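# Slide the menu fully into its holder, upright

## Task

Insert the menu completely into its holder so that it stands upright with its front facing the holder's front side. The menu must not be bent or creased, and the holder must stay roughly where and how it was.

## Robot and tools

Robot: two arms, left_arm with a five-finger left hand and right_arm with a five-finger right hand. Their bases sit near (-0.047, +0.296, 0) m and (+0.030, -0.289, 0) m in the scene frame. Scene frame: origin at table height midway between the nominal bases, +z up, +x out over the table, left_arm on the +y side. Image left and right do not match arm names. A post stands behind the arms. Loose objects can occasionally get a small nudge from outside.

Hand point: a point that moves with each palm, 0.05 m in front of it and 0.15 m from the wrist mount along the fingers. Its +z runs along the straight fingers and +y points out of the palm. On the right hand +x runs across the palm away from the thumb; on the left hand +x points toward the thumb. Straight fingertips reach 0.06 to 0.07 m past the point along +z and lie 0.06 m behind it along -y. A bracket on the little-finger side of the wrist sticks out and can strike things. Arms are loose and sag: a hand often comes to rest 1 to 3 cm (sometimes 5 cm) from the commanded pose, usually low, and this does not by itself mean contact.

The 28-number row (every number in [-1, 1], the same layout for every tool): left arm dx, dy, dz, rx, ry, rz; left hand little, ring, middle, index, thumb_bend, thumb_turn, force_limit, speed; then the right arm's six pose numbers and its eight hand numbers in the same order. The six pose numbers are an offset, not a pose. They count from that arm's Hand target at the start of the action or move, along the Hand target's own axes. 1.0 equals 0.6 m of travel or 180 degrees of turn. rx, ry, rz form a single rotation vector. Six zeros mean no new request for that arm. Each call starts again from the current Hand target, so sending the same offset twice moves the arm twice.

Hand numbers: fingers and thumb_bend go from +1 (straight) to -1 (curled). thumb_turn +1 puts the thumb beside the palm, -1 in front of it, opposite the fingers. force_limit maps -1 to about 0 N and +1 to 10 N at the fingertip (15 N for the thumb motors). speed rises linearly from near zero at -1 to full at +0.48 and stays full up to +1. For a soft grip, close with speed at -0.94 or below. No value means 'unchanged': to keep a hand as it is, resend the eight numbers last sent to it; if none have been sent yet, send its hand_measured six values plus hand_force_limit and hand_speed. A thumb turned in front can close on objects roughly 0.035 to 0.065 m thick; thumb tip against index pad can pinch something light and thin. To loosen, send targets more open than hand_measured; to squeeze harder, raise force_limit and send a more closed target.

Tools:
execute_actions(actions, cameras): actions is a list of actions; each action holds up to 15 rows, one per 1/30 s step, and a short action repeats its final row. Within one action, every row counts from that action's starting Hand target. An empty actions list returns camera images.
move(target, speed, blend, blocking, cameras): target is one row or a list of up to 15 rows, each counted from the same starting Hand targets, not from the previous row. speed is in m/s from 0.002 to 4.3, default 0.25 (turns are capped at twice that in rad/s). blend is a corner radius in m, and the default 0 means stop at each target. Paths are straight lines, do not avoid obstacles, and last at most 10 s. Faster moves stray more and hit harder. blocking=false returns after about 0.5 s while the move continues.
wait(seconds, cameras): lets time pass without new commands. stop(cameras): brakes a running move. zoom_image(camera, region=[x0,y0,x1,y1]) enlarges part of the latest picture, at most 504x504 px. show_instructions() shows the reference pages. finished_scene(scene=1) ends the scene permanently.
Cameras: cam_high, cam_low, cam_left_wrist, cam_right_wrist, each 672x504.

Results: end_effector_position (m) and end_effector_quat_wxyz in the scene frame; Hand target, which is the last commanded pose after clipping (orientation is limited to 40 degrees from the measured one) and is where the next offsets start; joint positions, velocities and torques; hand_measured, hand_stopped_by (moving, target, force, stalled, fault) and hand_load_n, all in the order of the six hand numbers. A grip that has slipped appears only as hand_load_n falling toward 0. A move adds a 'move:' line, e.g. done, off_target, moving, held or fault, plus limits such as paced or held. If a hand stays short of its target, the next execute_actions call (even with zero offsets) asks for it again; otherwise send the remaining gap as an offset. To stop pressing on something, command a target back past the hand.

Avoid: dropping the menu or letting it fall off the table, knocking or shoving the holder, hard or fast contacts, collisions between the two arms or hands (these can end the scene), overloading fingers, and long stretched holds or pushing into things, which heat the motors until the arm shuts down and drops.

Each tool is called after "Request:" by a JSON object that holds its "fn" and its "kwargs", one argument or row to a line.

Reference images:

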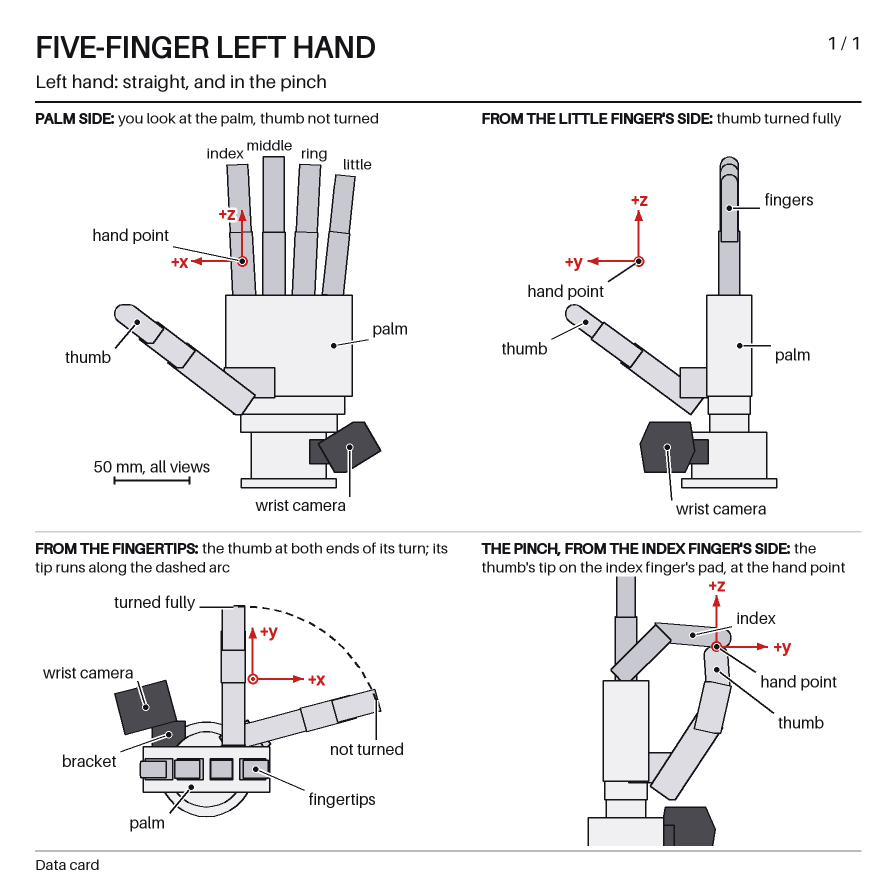

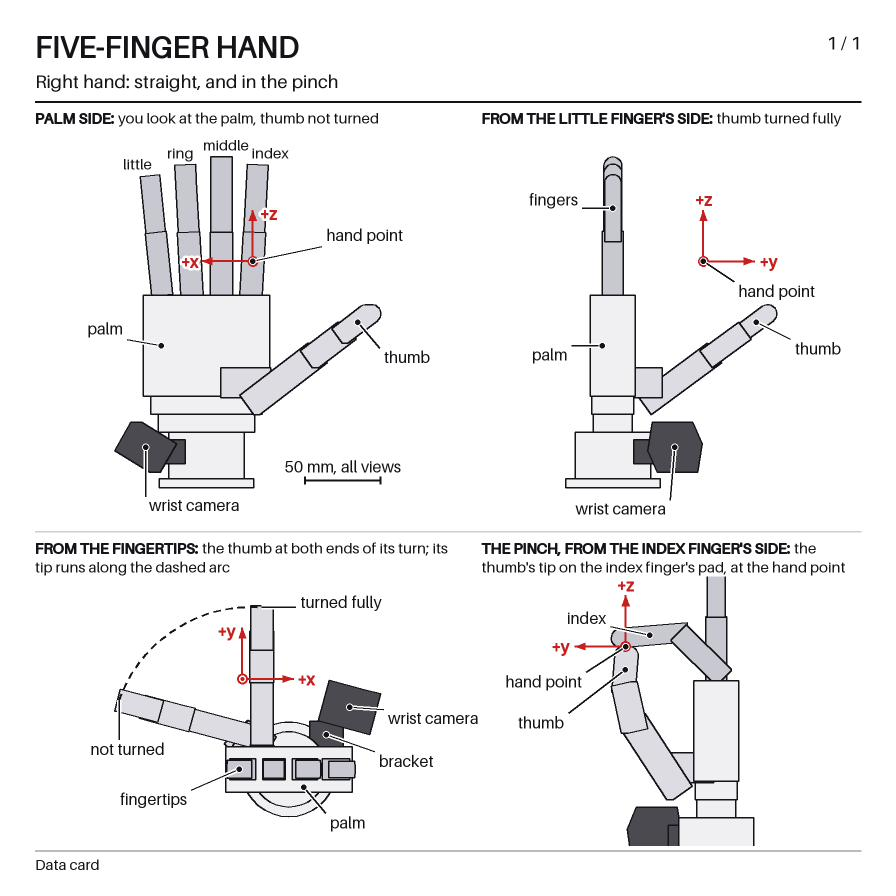

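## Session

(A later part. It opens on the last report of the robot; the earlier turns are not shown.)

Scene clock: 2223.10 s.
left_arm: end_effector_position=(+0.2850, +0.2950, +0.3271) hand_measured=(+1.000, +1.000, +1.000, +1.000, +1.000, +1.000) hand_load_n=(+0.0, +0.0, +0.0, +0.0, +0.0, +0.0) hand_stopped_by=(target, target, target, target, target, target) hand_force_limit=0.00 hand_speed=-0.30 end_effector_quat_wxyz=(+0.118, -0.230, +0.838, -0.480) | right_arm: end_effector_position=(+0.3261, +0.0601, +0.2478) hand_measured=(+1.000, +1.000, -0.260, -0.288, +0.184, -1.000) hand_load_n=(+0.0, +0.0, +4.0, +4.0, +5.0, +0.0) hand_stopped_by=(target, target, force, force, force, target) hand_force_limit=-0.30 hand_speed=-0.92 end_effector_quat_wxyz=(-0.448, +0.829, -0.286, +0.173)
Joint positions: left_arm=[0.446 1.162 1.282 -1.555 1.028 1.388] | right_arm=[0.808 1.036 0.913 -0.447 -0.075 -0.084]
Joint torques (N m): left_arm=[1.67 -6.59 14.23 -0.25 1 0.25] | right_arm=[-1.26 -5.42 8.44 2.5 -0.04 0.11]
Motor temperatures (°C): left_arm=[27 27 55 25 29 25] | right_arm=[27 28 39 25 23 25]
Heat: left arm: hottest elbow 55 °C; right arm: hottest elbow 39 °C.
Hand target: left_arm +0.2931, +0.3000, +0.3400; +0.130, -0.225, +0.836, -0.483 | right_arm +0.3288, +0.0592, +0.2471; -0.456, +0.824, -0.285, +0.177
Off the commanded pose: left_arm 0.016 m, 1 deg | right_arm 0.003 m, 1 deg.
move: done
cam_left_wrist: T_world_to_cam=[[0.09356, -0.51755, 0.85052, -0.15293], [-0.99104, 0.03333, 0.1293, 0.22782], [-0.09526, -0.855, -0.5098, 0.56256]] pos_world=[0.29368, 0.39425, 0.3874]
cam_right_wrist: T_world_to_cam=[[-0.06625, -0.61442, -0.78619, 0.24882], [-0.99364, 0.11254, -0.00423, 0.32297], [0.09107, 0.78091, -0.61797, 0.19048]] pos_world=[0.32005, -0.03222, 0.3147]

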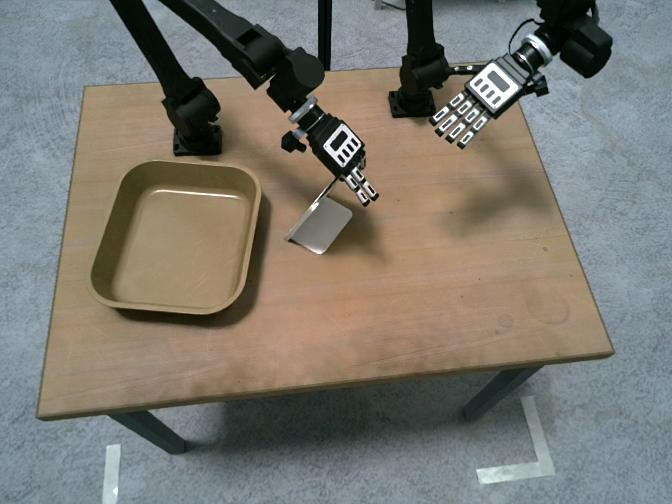

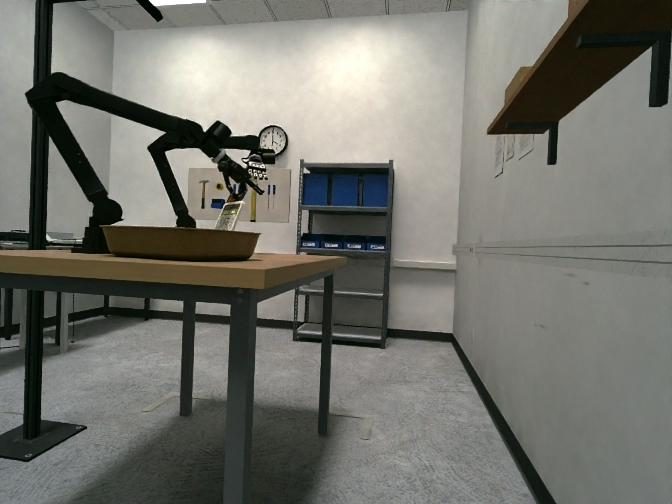

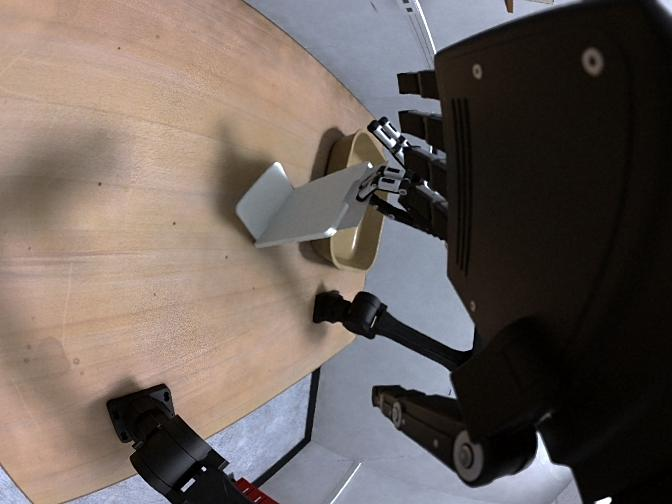

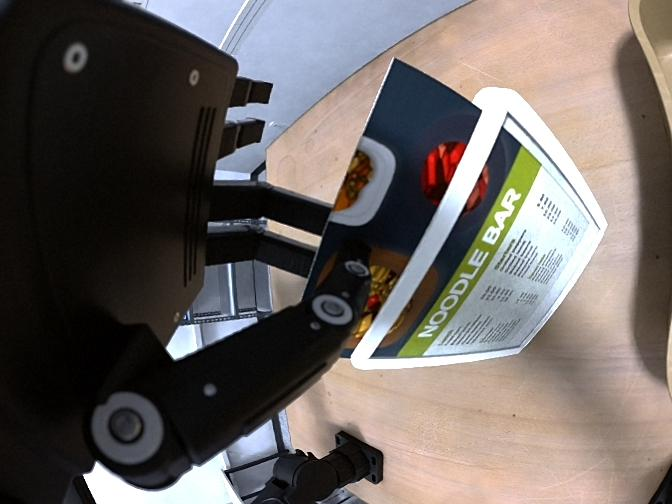

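Request:
{"fn": "move", "kwargs": {
  "target": [0,0,0,0,0,0,1,1,1,1,1,1,0,-0.3,-0.0003,0.013,0.003,0,0,0,1,1,-0.28,-0.29,0.17,-1,-0.3,-0.92],
  "speed": 0.02,
  "cameras": ["cam_left_wrist","cam_right_wrist","cam_high","cam_low"]
}}

Request:
{"fn": "zoom_image", "kwargs": {
  "camera": "cam_left_wrist",
  "region": [320, 160, 400, 240]
}}

Request:
{"fn": "zoom_image", "kwargs": {
  "camera": "cam_low",
  "region": [205, 160, 265, 230]
}}

Request:
{"fn": "zoom_image", "kwargs": {
  "camera": "cam_right_wrist",
  "region": [300, 180, 500, 380]
}}

Scene clock: 2235.17 s.
left_arm: end_effector_position=(+0.2850, +0.2950, +0.3271) hand_measured=(+1.000, +1.000, +1.000, +1.000, +1.000, +1.000) hand_load_n=(+0.0, +0.0, +0.0, -0.5, +0.0, +0.0) hand_stopped_by=(target, target, target, target, target, target) hand_force_limit=0.00 hand_speed=-0.30 end_effector_quat_wxyz=(+0.118, -0.230, +0.838, -0.480) | right_arm: end_effector_position=(+0.3259, +0.0594, +0.2448) hand_measured=(+1.000, +1.000, -0.260, -0.288, +0.184, -1.000) hand_load_n=(+0.0, +0.0, +4.0, +4.0, +4.5, +0.0) hand_stopped_by=(target, target, force, force, force, target) hand_force_limit=-0.30 hand_speed=-0.92 end_effector_quat_wxyz=(-0.453, +0.826, -0.285, +0.176)
Joint positions: left_arm=[0.446 1.162 1.282 -1.555 1.028 1.388] | right_arm=[0.807 1.029 0.894 -0.422 -0.075 -0.084]
Joint torques (N m): left_arm=[1.61 -6.65 14.23 -0.25 1 0.24] | right_arm=[-1.49 -5.25 8.13 2.33 -0.07 0.11]
Motor temperatures (°C): left_arm=[27 27 55 25 30 25] | right_arm=[27 28 38 25 23 25]
Heat: left arm: hottest elbow 55 °C; right arm: hottest elbow 38 °C.
Hand target: left_arm +0.2931, +0.3000, +0.3400; +0.130, -0.225, +0.836, -0.483 | right_arm +0.3273, +0.0572, +0.2395; -0.456, +0.824, -0.285, +0.177
Off the commanded pose: left_arm 0.016 m, 1 deg | right_arm 0.006 m, 0 deg.
move: done
cam_left_wrist: T_world_to_cam=[[0.09356, -0.51755, 0.85052, -0.15293], [-0.99104, 0.03333, 0.1293, 0.22782], [-0.09526, -0.855, -0.5098, 0.56256]] pos_world=[0.29368, 0.39425, 0.3874]
cam_right_wrist: T_world_to_cam=[[-0.05949, -0.6073, -0.79224, 0.24481], [-0.99348, 0.1133, -0.01225, 0.3247], [0.0972, 0.78635, -0.61008, 0.18502]] pos_world=[0.31917, -0.0336, 0.3108]

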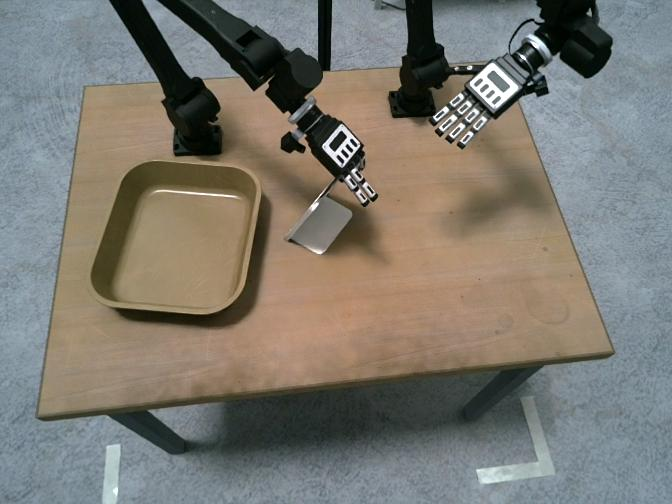

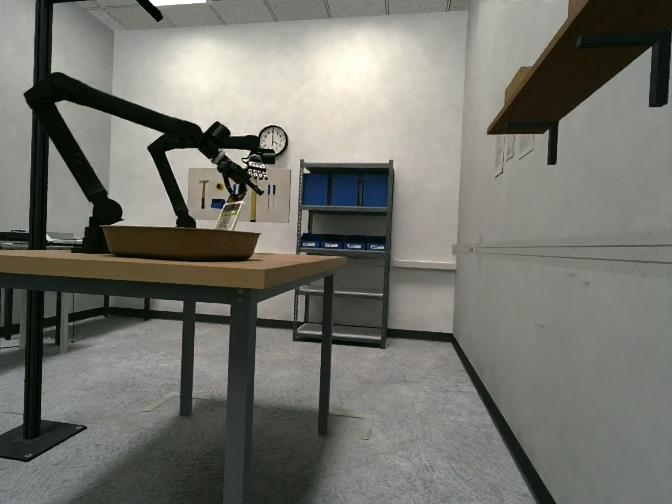

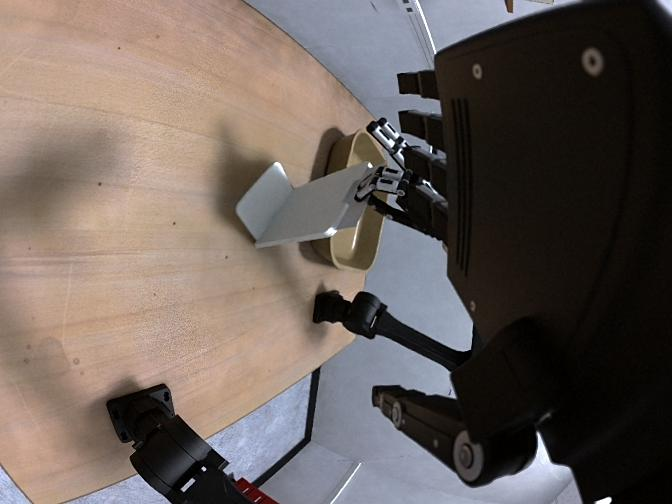

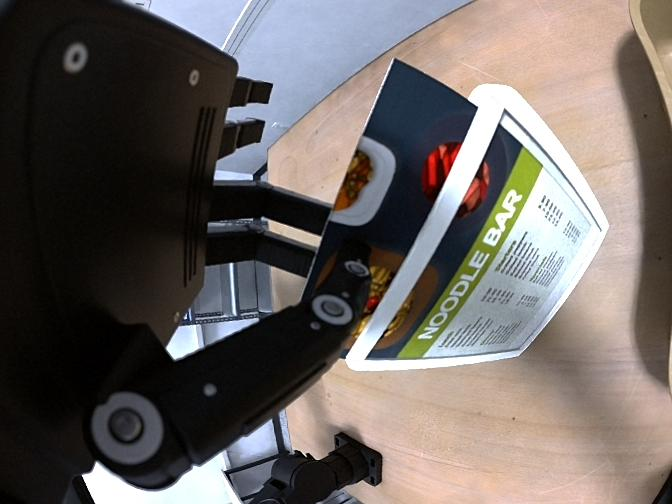

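Scaled by 6.300 from the camera's image (finer frame: 960x720).

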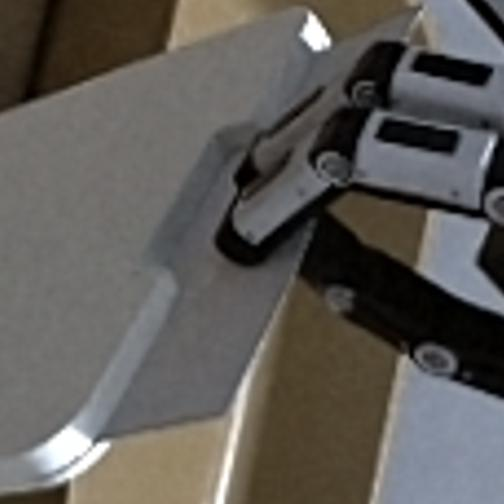

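Scaled by 7.200 from the camera's image (finer frame: 960x720).

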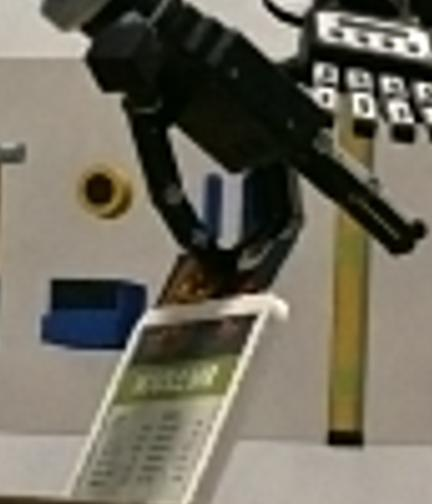

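Scaled by 2.520 from the camera's image (finer frame: 960x720).

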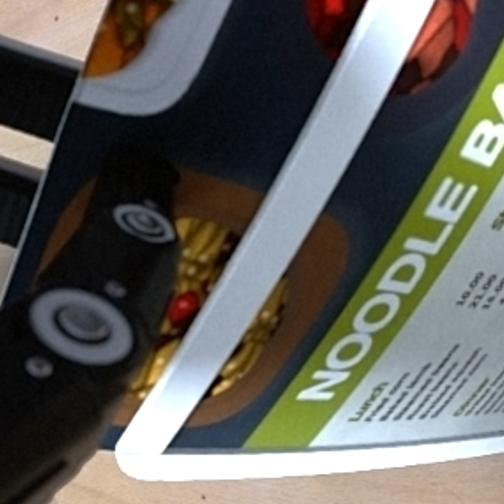

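Request:
{"fn": "zoom_image", "kwargs": {
  "camera": "cam_right_wrist",
  "region": [480, 100, 620, 380]
}}

Scaled by 1.800 from the camera's image (finer frame: 960x720).

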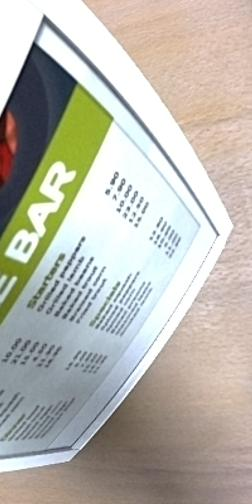

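Request:
{"fn": "zoom_image", "kwargs": {
  "camera": "cam_right_wrist",
  "region": [550, 190, 620, 260]
}}

Request:
{"fn": "zoom_image", "kwargs": {
  "camera": "cam_right_wrist",
  "region": [480, 300, 550, 370]
}}

Scaled by 7.200 from the camera's image (finer frame: 960x720).

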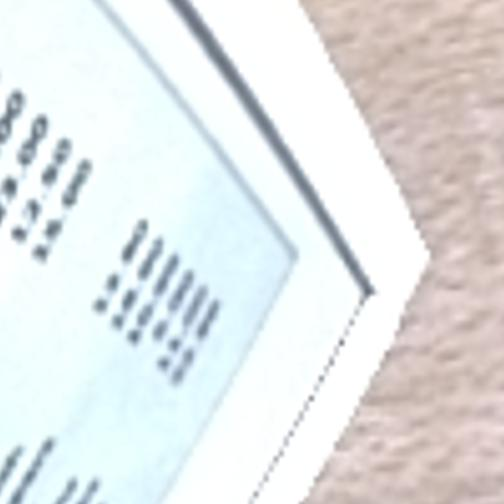

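Scaled by 7.200 from the camera's image (finer frame: 960x720).

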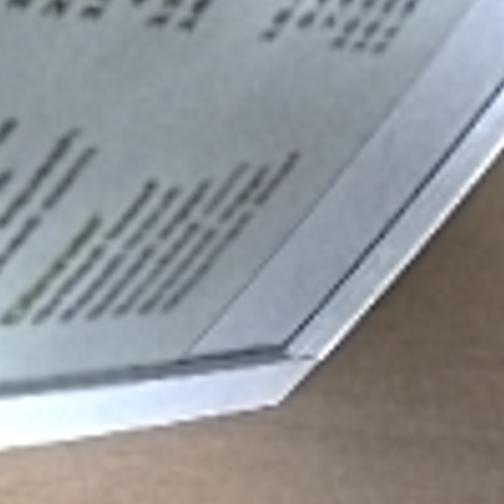

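Request:
{"fn": "zoom_image", "kwargs": {
  "camera": "cam_right_wrist",
  "region": [440, 70, 520, 150]
}}

Request:
{"fn": "zoom_image", "kwargs": {
  "camera": "cam_right_wrist",
  "region": [320, 310, 400, 390]
}}

Request:
{"fn": "zoom_image", "kwargs": {
  "camera": "cam_left_wrist",
  "region": [325, 200, 375, 240]
}}

Scaled by 6.300 from the camera's image (finer frame: 960x720).

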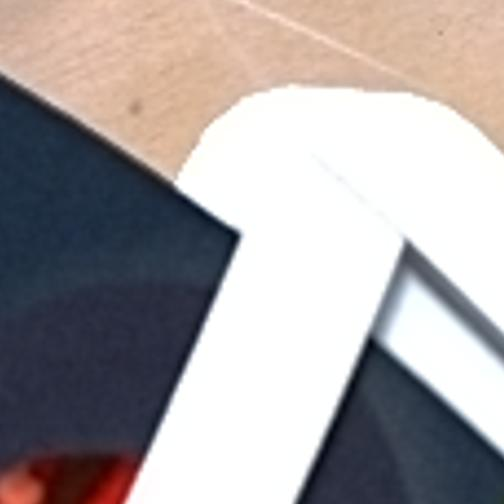

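Scaled by 6.300 from the camera's image (finer frame: 960x720).

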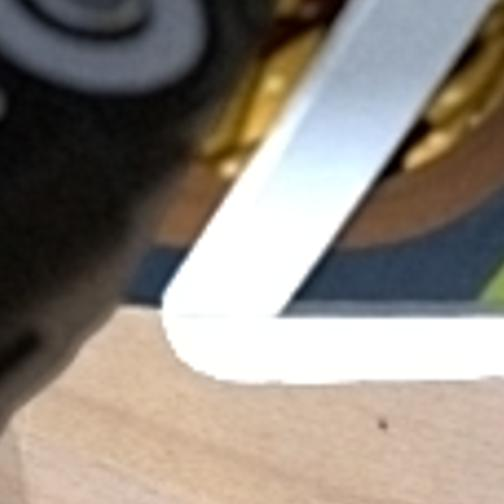

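Scaled by 10.080 from the camera's image (finer frame: 960x720).

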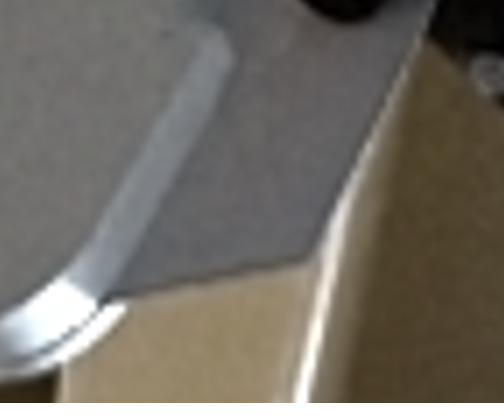

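Request:
{"fn": "zoom_image", "kwargs": {
  "camera": "cam_low",
  "region": [215, 195, 255, 230]
}}

Scaled by 12.600 from the camera's image (finer frame: 960x720).

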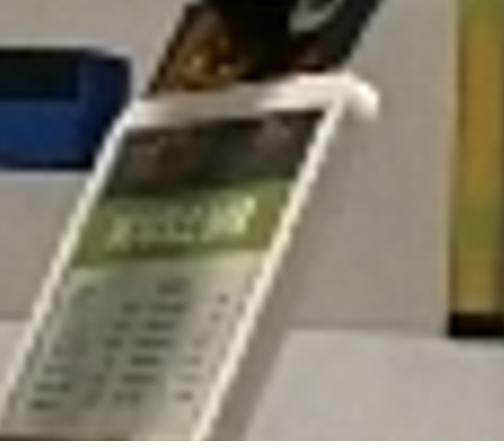

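Request:
{"fn": "move", "kwargs": {
  "target": [0,0,0,0,0,0,1,1,1,1,1,1,0,-0.3,0.0052,-0.0041,-0.0026,-0.0002,0.0014,-0.0065,1,1,-0.28,-0.29,0.17,-1,-0.3,-0.92],
  "speed": 0.02,
  "cameras": ["cam_left_wrist","cam_right_wrist","cam_high","cam_low"]
}}

Request:
{"fn": "zoom_image", "kwargs": {
  "camera": "cam_right_wrist",
  "region": [550, 190, 620, 260]
}}

Request:
{"fn": "zoom_image", "kwargs": {
  "camera": "cam_right_wrist",
  "region": [480, 300, 550, 370]
}}

Request:
{"fn": "zoom_image", "kwargs": {
  "camera": "cam_left_wrist",
  "region": [320, 160, 400, 240]
}}

Scene clock: 2307.80 s.
left_arm: end_effector_position=(+0.2850, +0.2950, +0.3271) hand_measured=(+1.000, +1.000, +1.000, +1.000, +1.000, +1.000) hand_load_n=(+0.0, +0.0, +0.0, +0.0, +0.0, -0.5) hand_stopped_by=(target, target, target, target, target, target) hand_force_limit=0.00 hand_speed=-0.30 end_effector_quat_wxyz=(+0.118, -0.230, +0.838, -0.480) | right_arm: end_effector_position=(+0.3258, +0.0594, +0.2449) hand_measured=(+1.000, +1.000, -0.260, -0.288, +0.184, -1.000) hand_load_n=(+0.0, +0.0, +4.0, +4.0, +5.0, +0.0) hand_stopped_by=(target, target, force, force, force, target) hand_force_limit=-0.30 hand_speed=-0.92 end_effector_quat_wxyz=(-0.454, +0.826, -0.285, +0.174)
Joint positions: left_arm=[0.446 1.162 1.282 -1.555 1.028 1.388] | right_arm=[0.805 1.029 0.894 -0.422 -0.079 -0.084]
Joint torques (N m): left_arm=[1.67 -6.65 14.23 -0.25 1 0.24] | right_arm=[-1.61 -5.3 8.91 1.95 0.01 -0.14]
Motor temperatures (°C): left_arm=[27 27 55 25 30 25] | right_arm=[27 28 38 25 23 25]
Heat: left arm: hottest elbow 55 °C; right arm: hottest elbow 38 °C.
Hand target: left_arm +0.2931, +0.3000, +0.3400; +0.130, -0.225, +0.836, -0.483 | right_arm +0.3296, +0.0552, +0.2425; -0.453, +0.827, -0.278, +0.183
Off the commanded pose: left_arm 0.016 m, 1 deg | right_arm 0.006 m, 1 deg.
move: done
cam_left_wrist: T_world_to_cam=[[0.09356, -0.51755, 0.85052, -0.15293], [-0.99104, 0.03333, 0.1293, 0.22782], [-0.09526, -0.855, -0.5098, 0.56256]] pos_world=[0.29368, 0.39425, 0.3874]
cam_right_wrist: T_world_to_cam=[[-0.05968, -0.60606, -0.79317, 0.24508], [-0.99372, 0.11138, -0.01033, 0.32432], [0.0946, 0.78758, -0.60891, 0.18553]] pos_world=[0.31936, -0.03371, 0.31071]

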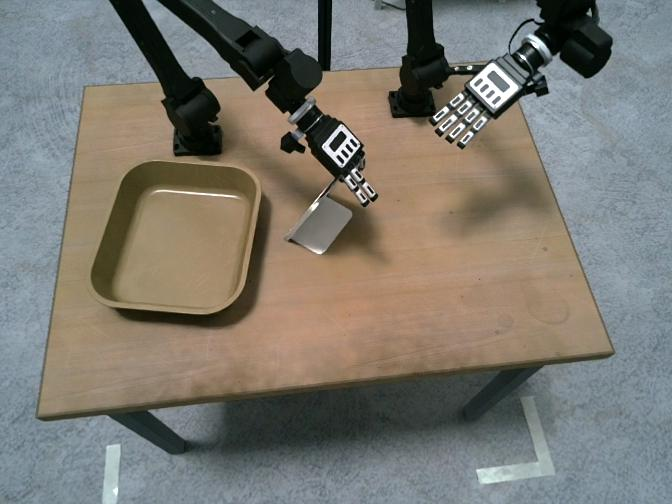

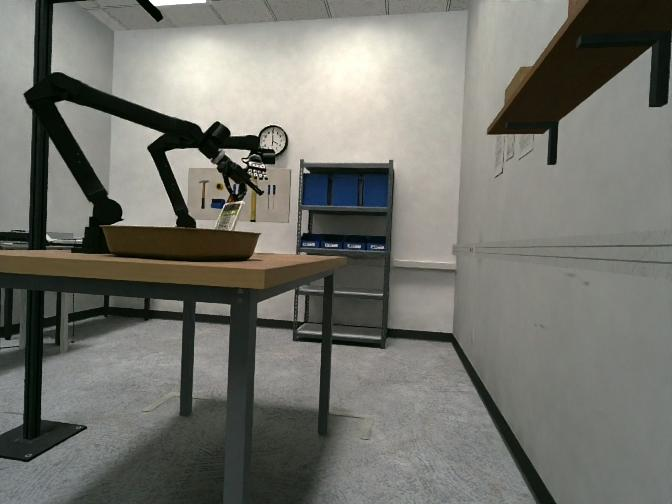

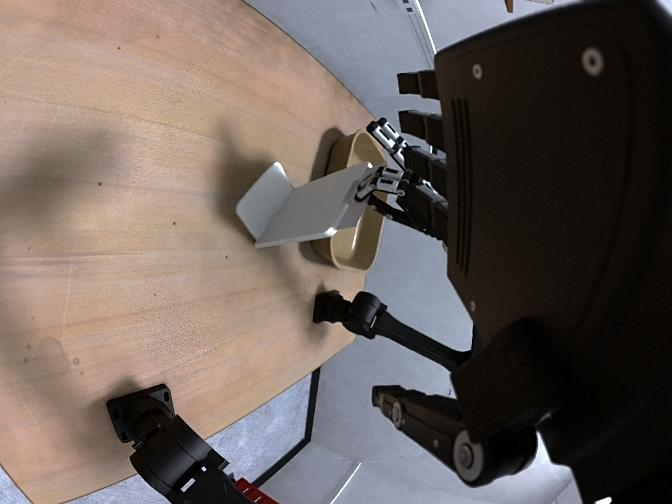

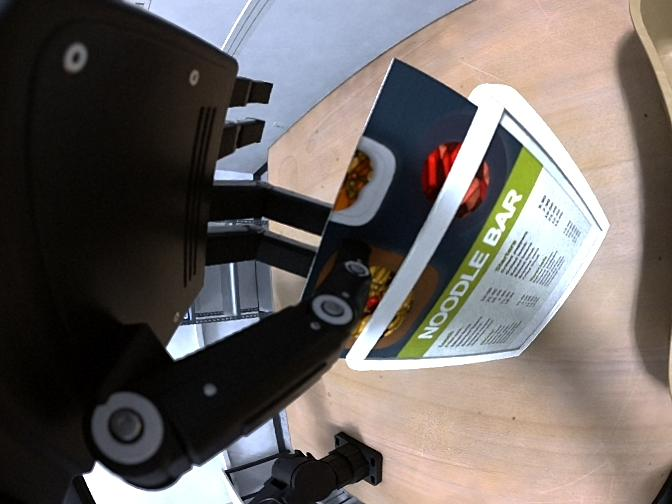

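Scaled by 7.200 from the camera's image (finer frame: 960x720).

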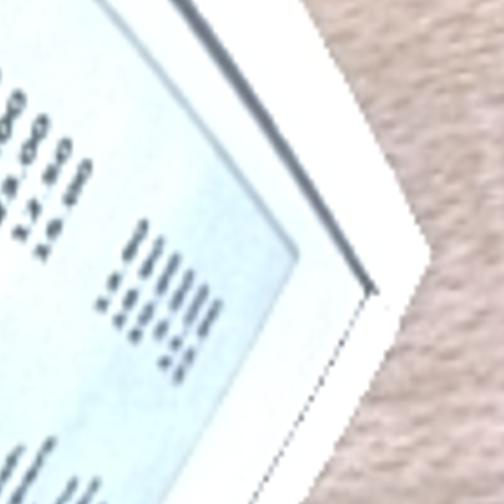

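Scaled by 7.200 from the camera's image (finer frame: 960x720).

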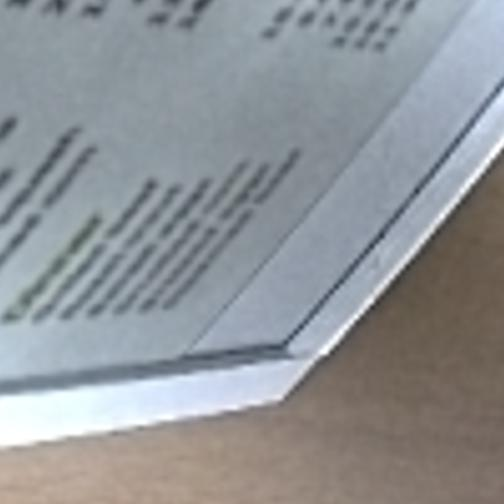

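Scaled by 6.300 from the camera's image (finer frame: 960x720).

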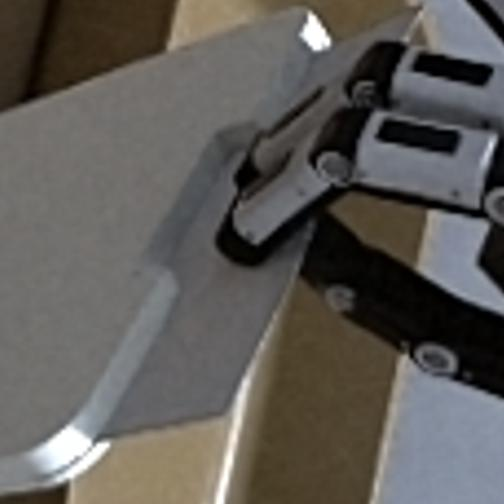

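Request:
{"fn": "move", "kwargs": {
  "target": [0,0,0,0,0,0,1,1,1,1,1,1,0,-0.3,0.0075,-0.0085,-0.0055,0,0,0,1,1,-0.28,-0.29,0.17,-1,-0.3,-0.92],
  "speed": 0.02,
  "cameras": ["cam_left_wrist","cam_right_wrist","cam_high","cam_low"]
}}

Request:
{"fn": "zoom_image", "kwargs": {
  "camera": "cam_right_wrist",
  "region": [550, 190, 620, 260]
}}

Request:
{"fn": "zoom_image", "kwargs": {
  "camera": "cam_right_wrist",
  "region": [480, 300, 550, 370]
}}

Request:
{"fn": "zoom_image", "kwargs": {
  "camera": "cam_left_wrist",
  "region": [320, 160, 400, 240]
}}

Scene clock: 2316.60 s.
left_arm: end_effector_position=(+0.2850, +0.2950, +0.3271) hand_measured=(+1.000, +1.000, +1.000, +1.000, +1.000, +1.000) hand_load_n=(+0.0, +0.0, +0.0, +0.0, +0.0, +0.0) hand_stopped_by=(target, target, target, target, target, target) hand_force_limit=0.00 hand_speed=-0.30 end_effector_quat_wxyz=(+0.118, -0.230, +0.838, -0.480) | right_arm: end_effector_position=(+0.3272, +0.0574, +0.2448) hand_measured=(+1.000, +1.000, -0.260, -0.288, +0.184, -1.000) hand_load_n=(+0.0, -0.5, +4.0, +4.0, +5.0, +0.0) hand_stopped_by=(target, target, force, force, force, target) hand_force_limit=-0.30 hand_speed=-0.92 end_effector_quat_wxyz=(-0.455, +0.826, -0.285, +0.172)
Joint positions: left_arm=[0.446 1.162 1.282 -1.555 1.028 1.388] | right_arm=[0.795 1.029 0.894 -0.424 -0.093 -0.087]
Joint torques (N m): left_arm=[1.61 -6.65 14.24 -0.25 1 0.24] | right_arm=[-1.44 -5.36 10.15 1.36 -0.11 -0.19]
Motor temperatures (°C): left_arm=[27 27 55 25 30 25] | right_arm=[27 28 38 25 23 25]
Heat: left arm: hottest elbow 55 °C; right arm: hottest elbow 38 °C.
Hand target: left_arm +0.2931, +0.3000, +0.3400; +0.130, -0.225, +0.836, -0.483 | right_arm +0.3327, +0.0525, +0.2488; -0.453, +0.827, -0.278, +0.183
Off the commanded pose: left_arm 0.016 m, 1 deg | right_arm 0.008 m, 2 deg.
move: done
cam_left_wrist: T_world_to_cam=[[0.09356, -0.51755, 0.85052, -0.15293], [-0.99104, 0.03333, 0.1293, 0.22782], [-0.09526, -0.855, -0.5098, 0.56256]] pos_world=[0.29368, 0.39425, 0.3874]
cam_right_wrist: T_world_to_cam=[[-0.06141, -0.60421, -0.79445, 0.24466], [-0.99405, 0.10879, -0.0059, 0.32517], [0.08999, 0.78936, -0.6073, 0.18795]] pos_world=[0.32135, -0.03591, 0.31043]

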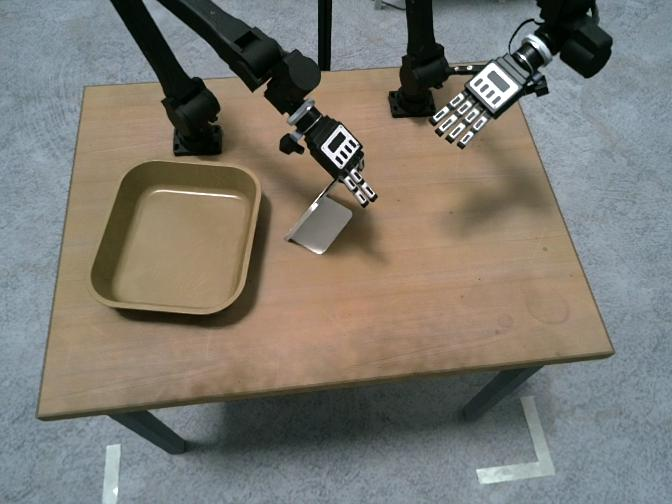

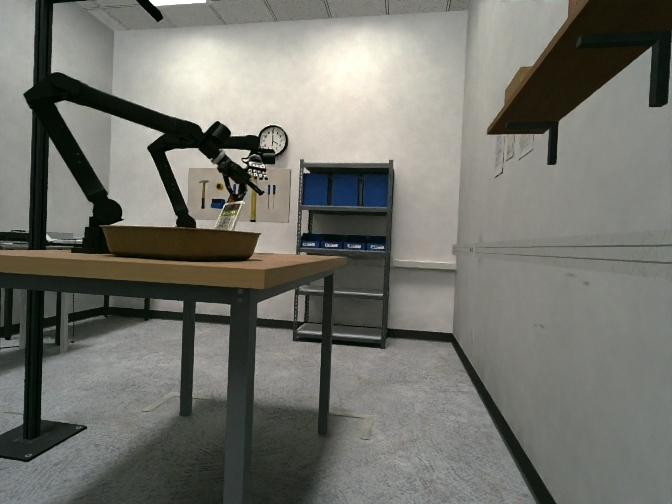

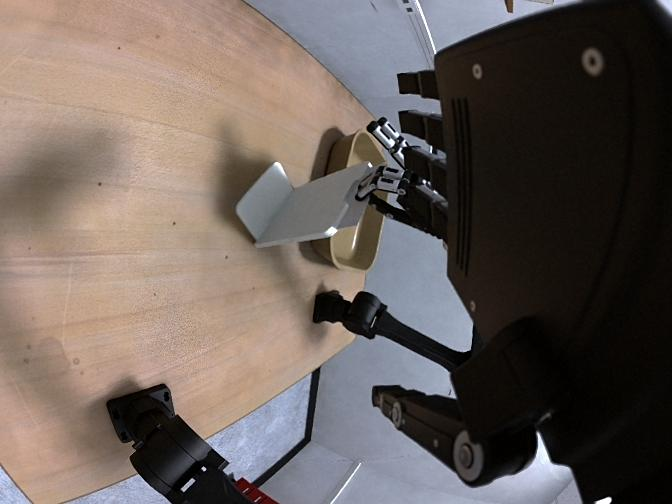

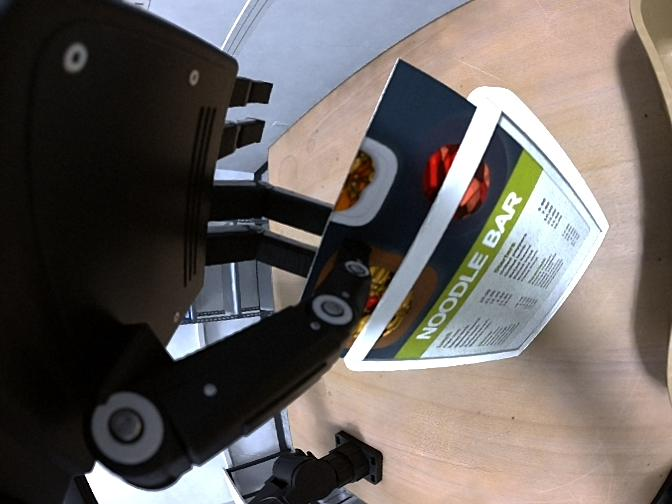

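Scaled by 7.200 from the camera's image (finer frame: 960x720).

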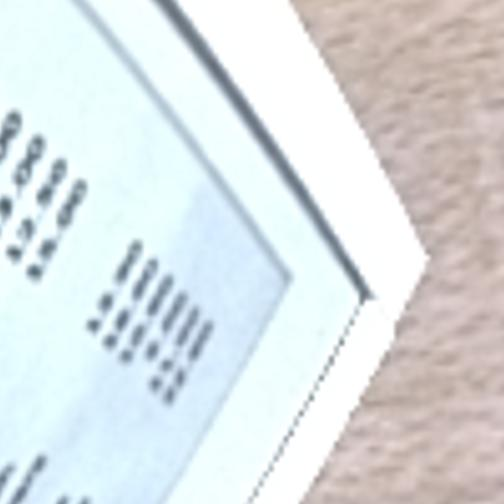

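Scaled by 7.200 from the camera's image (finer frame: 960x720).

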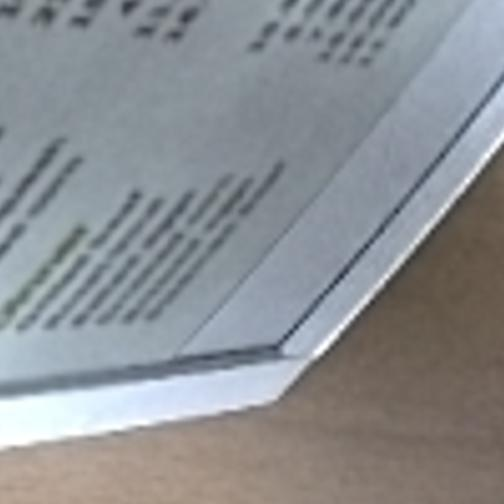

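Scaled by 6.300 from the camera's image (finer frame: 960x720).

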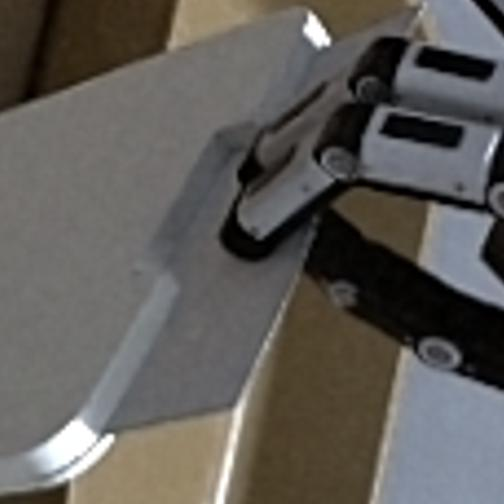

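Request:
{"fn": "move", "kwargs": {
  "target": [0,0,0,0,0,0,1,1,1,1,1,1,0,-0.3,0,0.0025,-0.006,0,0,0,1,1,-0.28,-0.29,0.17,-1,-0.3,-0.92],
  "speed": 0.02,
  "cameras": ["cam_left_wrist","cam_right_wrist","cam_high","cam_low"]
}}

Request:
{"fn": "zoom_image", "kwargs": {
  "camera": "cam_right_wrist",
  "region": [550, 190, 620, 260]
}}

Request:
{"fn": "zoom_image", "kwargs": {
  "camera": "cam_high",
  "region": [300, 145, 370, 225]
}}

Request:
{"fn": "zoom_image", "kwargs": {
  "camera": "cam_left_wrist",
  "region": [320, 160, 400, 240]
}}

Scene clock: 2346.00 s.
left_arm: end_effector_position=(+0.2850, +0.2950, +0.3271) hand_measured=(+1.000, +1.000, +1.000, +1.000, +1.000, +1.000) hand_load_n=(+0.0, +0.0, +0.0, +0.0, +0.0, +0.0) hand_stopped_by=(target, target, target, target, target, target) hand_force_limit=0.00 hand_speed=-0.30 end_effector_quat_wxyz=(+0.118, -0.230, +0.838, -0.480) | right_arm: end_effector_position=(+0.3274, +0.0551, +0.2476) hand_measured=(+1.000, +1.000, -0.260, -0.288, +0.184, -1.000) hand_load_n=(+0.0, +0.0, +4.0, +4.0, +5.0, +0.0) hand_stopped_by=(target, target, force, force, force, target) hand_force_limit=-0.30 hand_speed=-0.92 end_effector_quat_wxyz=(-0.456, +0.825, -0.285, +0.174)
Joint positions: left_arm=[0.446 1.162 1.282 -1.555 1.028 1.388] | right_arm=[0.791 1.021 0.894 -0.427 -0.093 -0.09]
Joint torques (N m): left_arm=[1.61 -6.65 14.23 -0.27 0.99 0.24] | right_arm=[-1.38 -5.71 9.73 1.26 -0.14 -0.16]
Motor temperatures (°C): left_arm=[27 27 55 25 30 25] | right_arm=[27 28 39 25 23 25]
Heat: left arm: hottest elbow 55 °C; right arm: hottest elbow 39 °C.
Hand target: left_arm +0.2931, +0.3000, +0.3400; +0.130, -0.225, +0.836, -0.483 | right_arm +0.3303, +0.0496, +0.2493; -0.453, +0.827, -0.278, +0.183
Off the commanded pose: left_arm 0.016 m, 1 deg | right_arm 0.006 m, 1 deg.
move: done
cam_left_wrist: T_world_to_cam=[[0.09356, -0.51755, 0.85052, -0.15293], [-0.99104, 0.03333, 0.1293, 0.22782], [-0.09526, -0.855, -0.5098, 0.56256]] pos_world=[0.29368, 0.39425, 0.3874]
cam_right_wrist: T_world_to_cam=[[-0.0581, -0.6027, -0.79585, 0.24474], [-0.9938, 0.11062, -0.01123, 0.32671], [0.09481, 0.79026, -0.60539, 0.18926]] pos_world=[0.32096, -0.0382, 0.31302]

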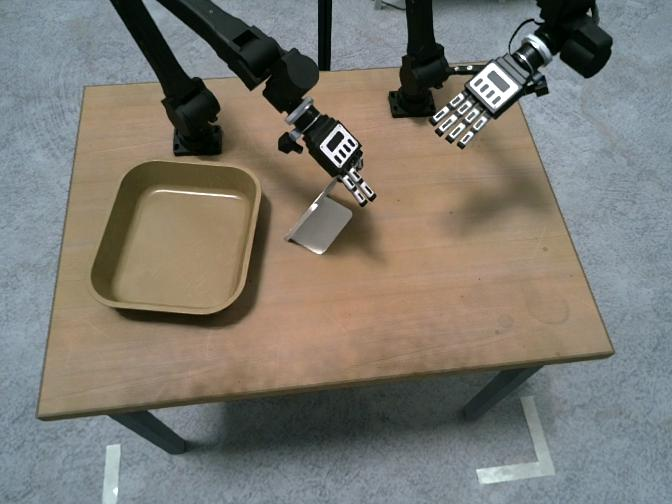

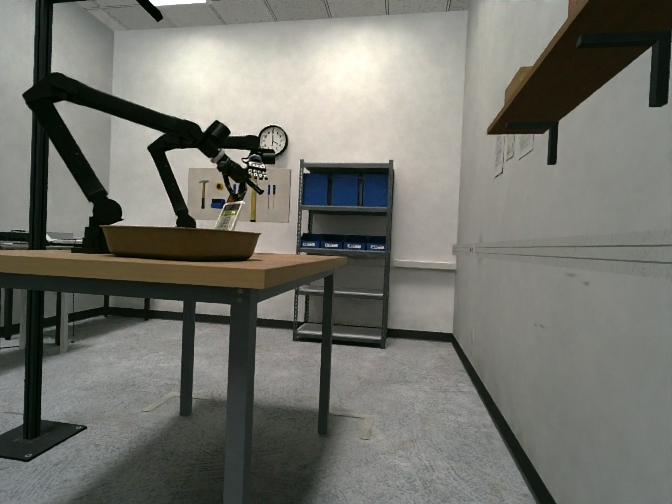

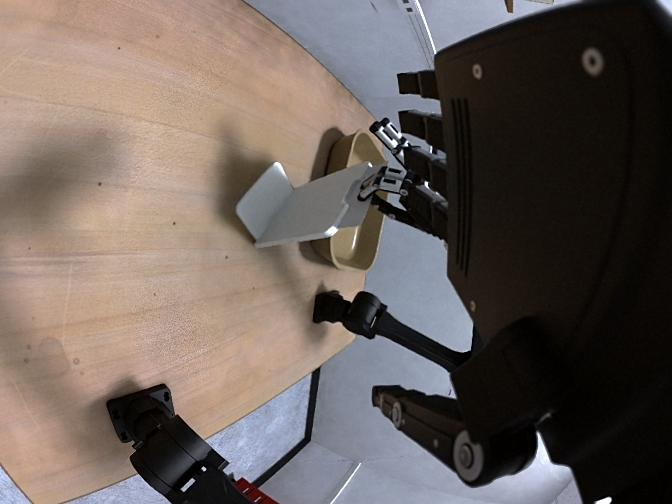

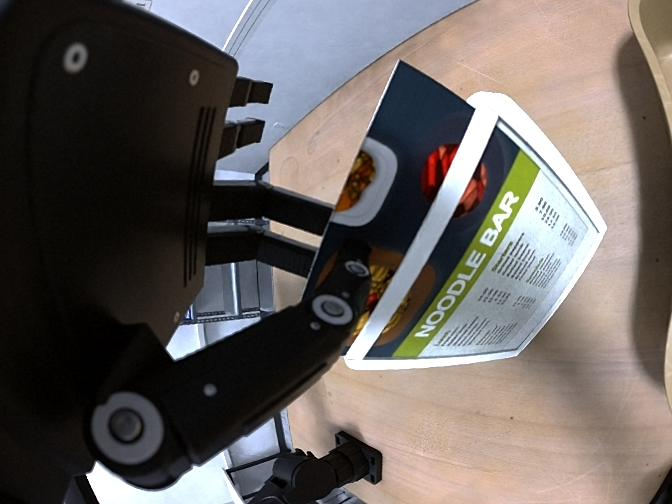

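Scaled by 7.200 from the camera's image (finer frame: 960x720).

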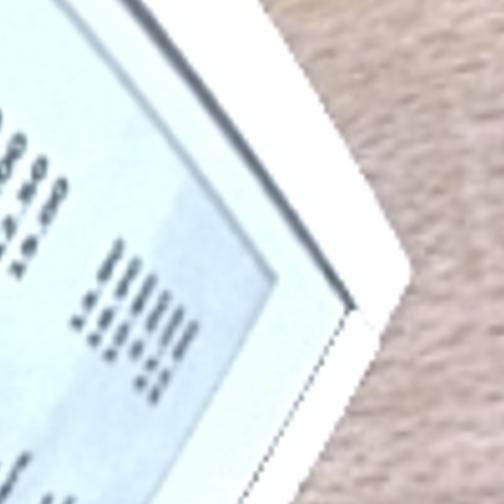

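Scaled by 6.300 from the camera's image (finer frame: 960x720).

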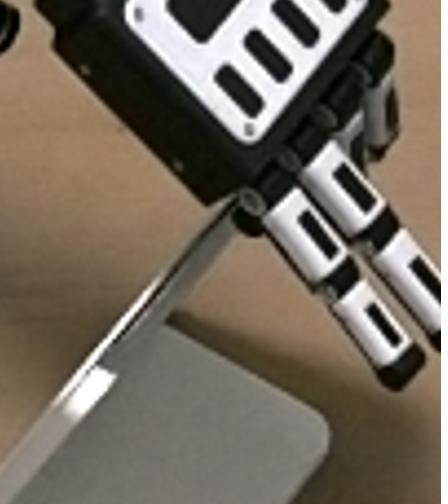

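Scaled by 6.300 from the camera's image (finer frame: 960x720).

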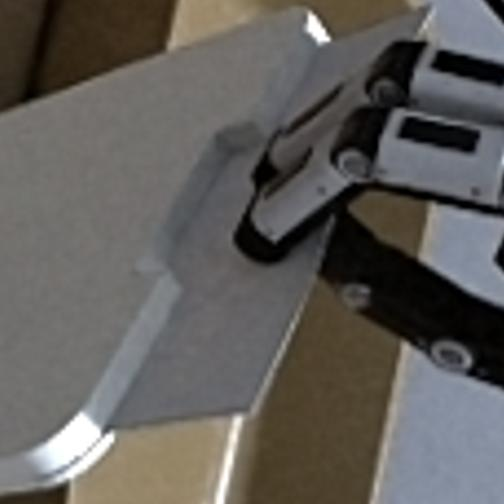

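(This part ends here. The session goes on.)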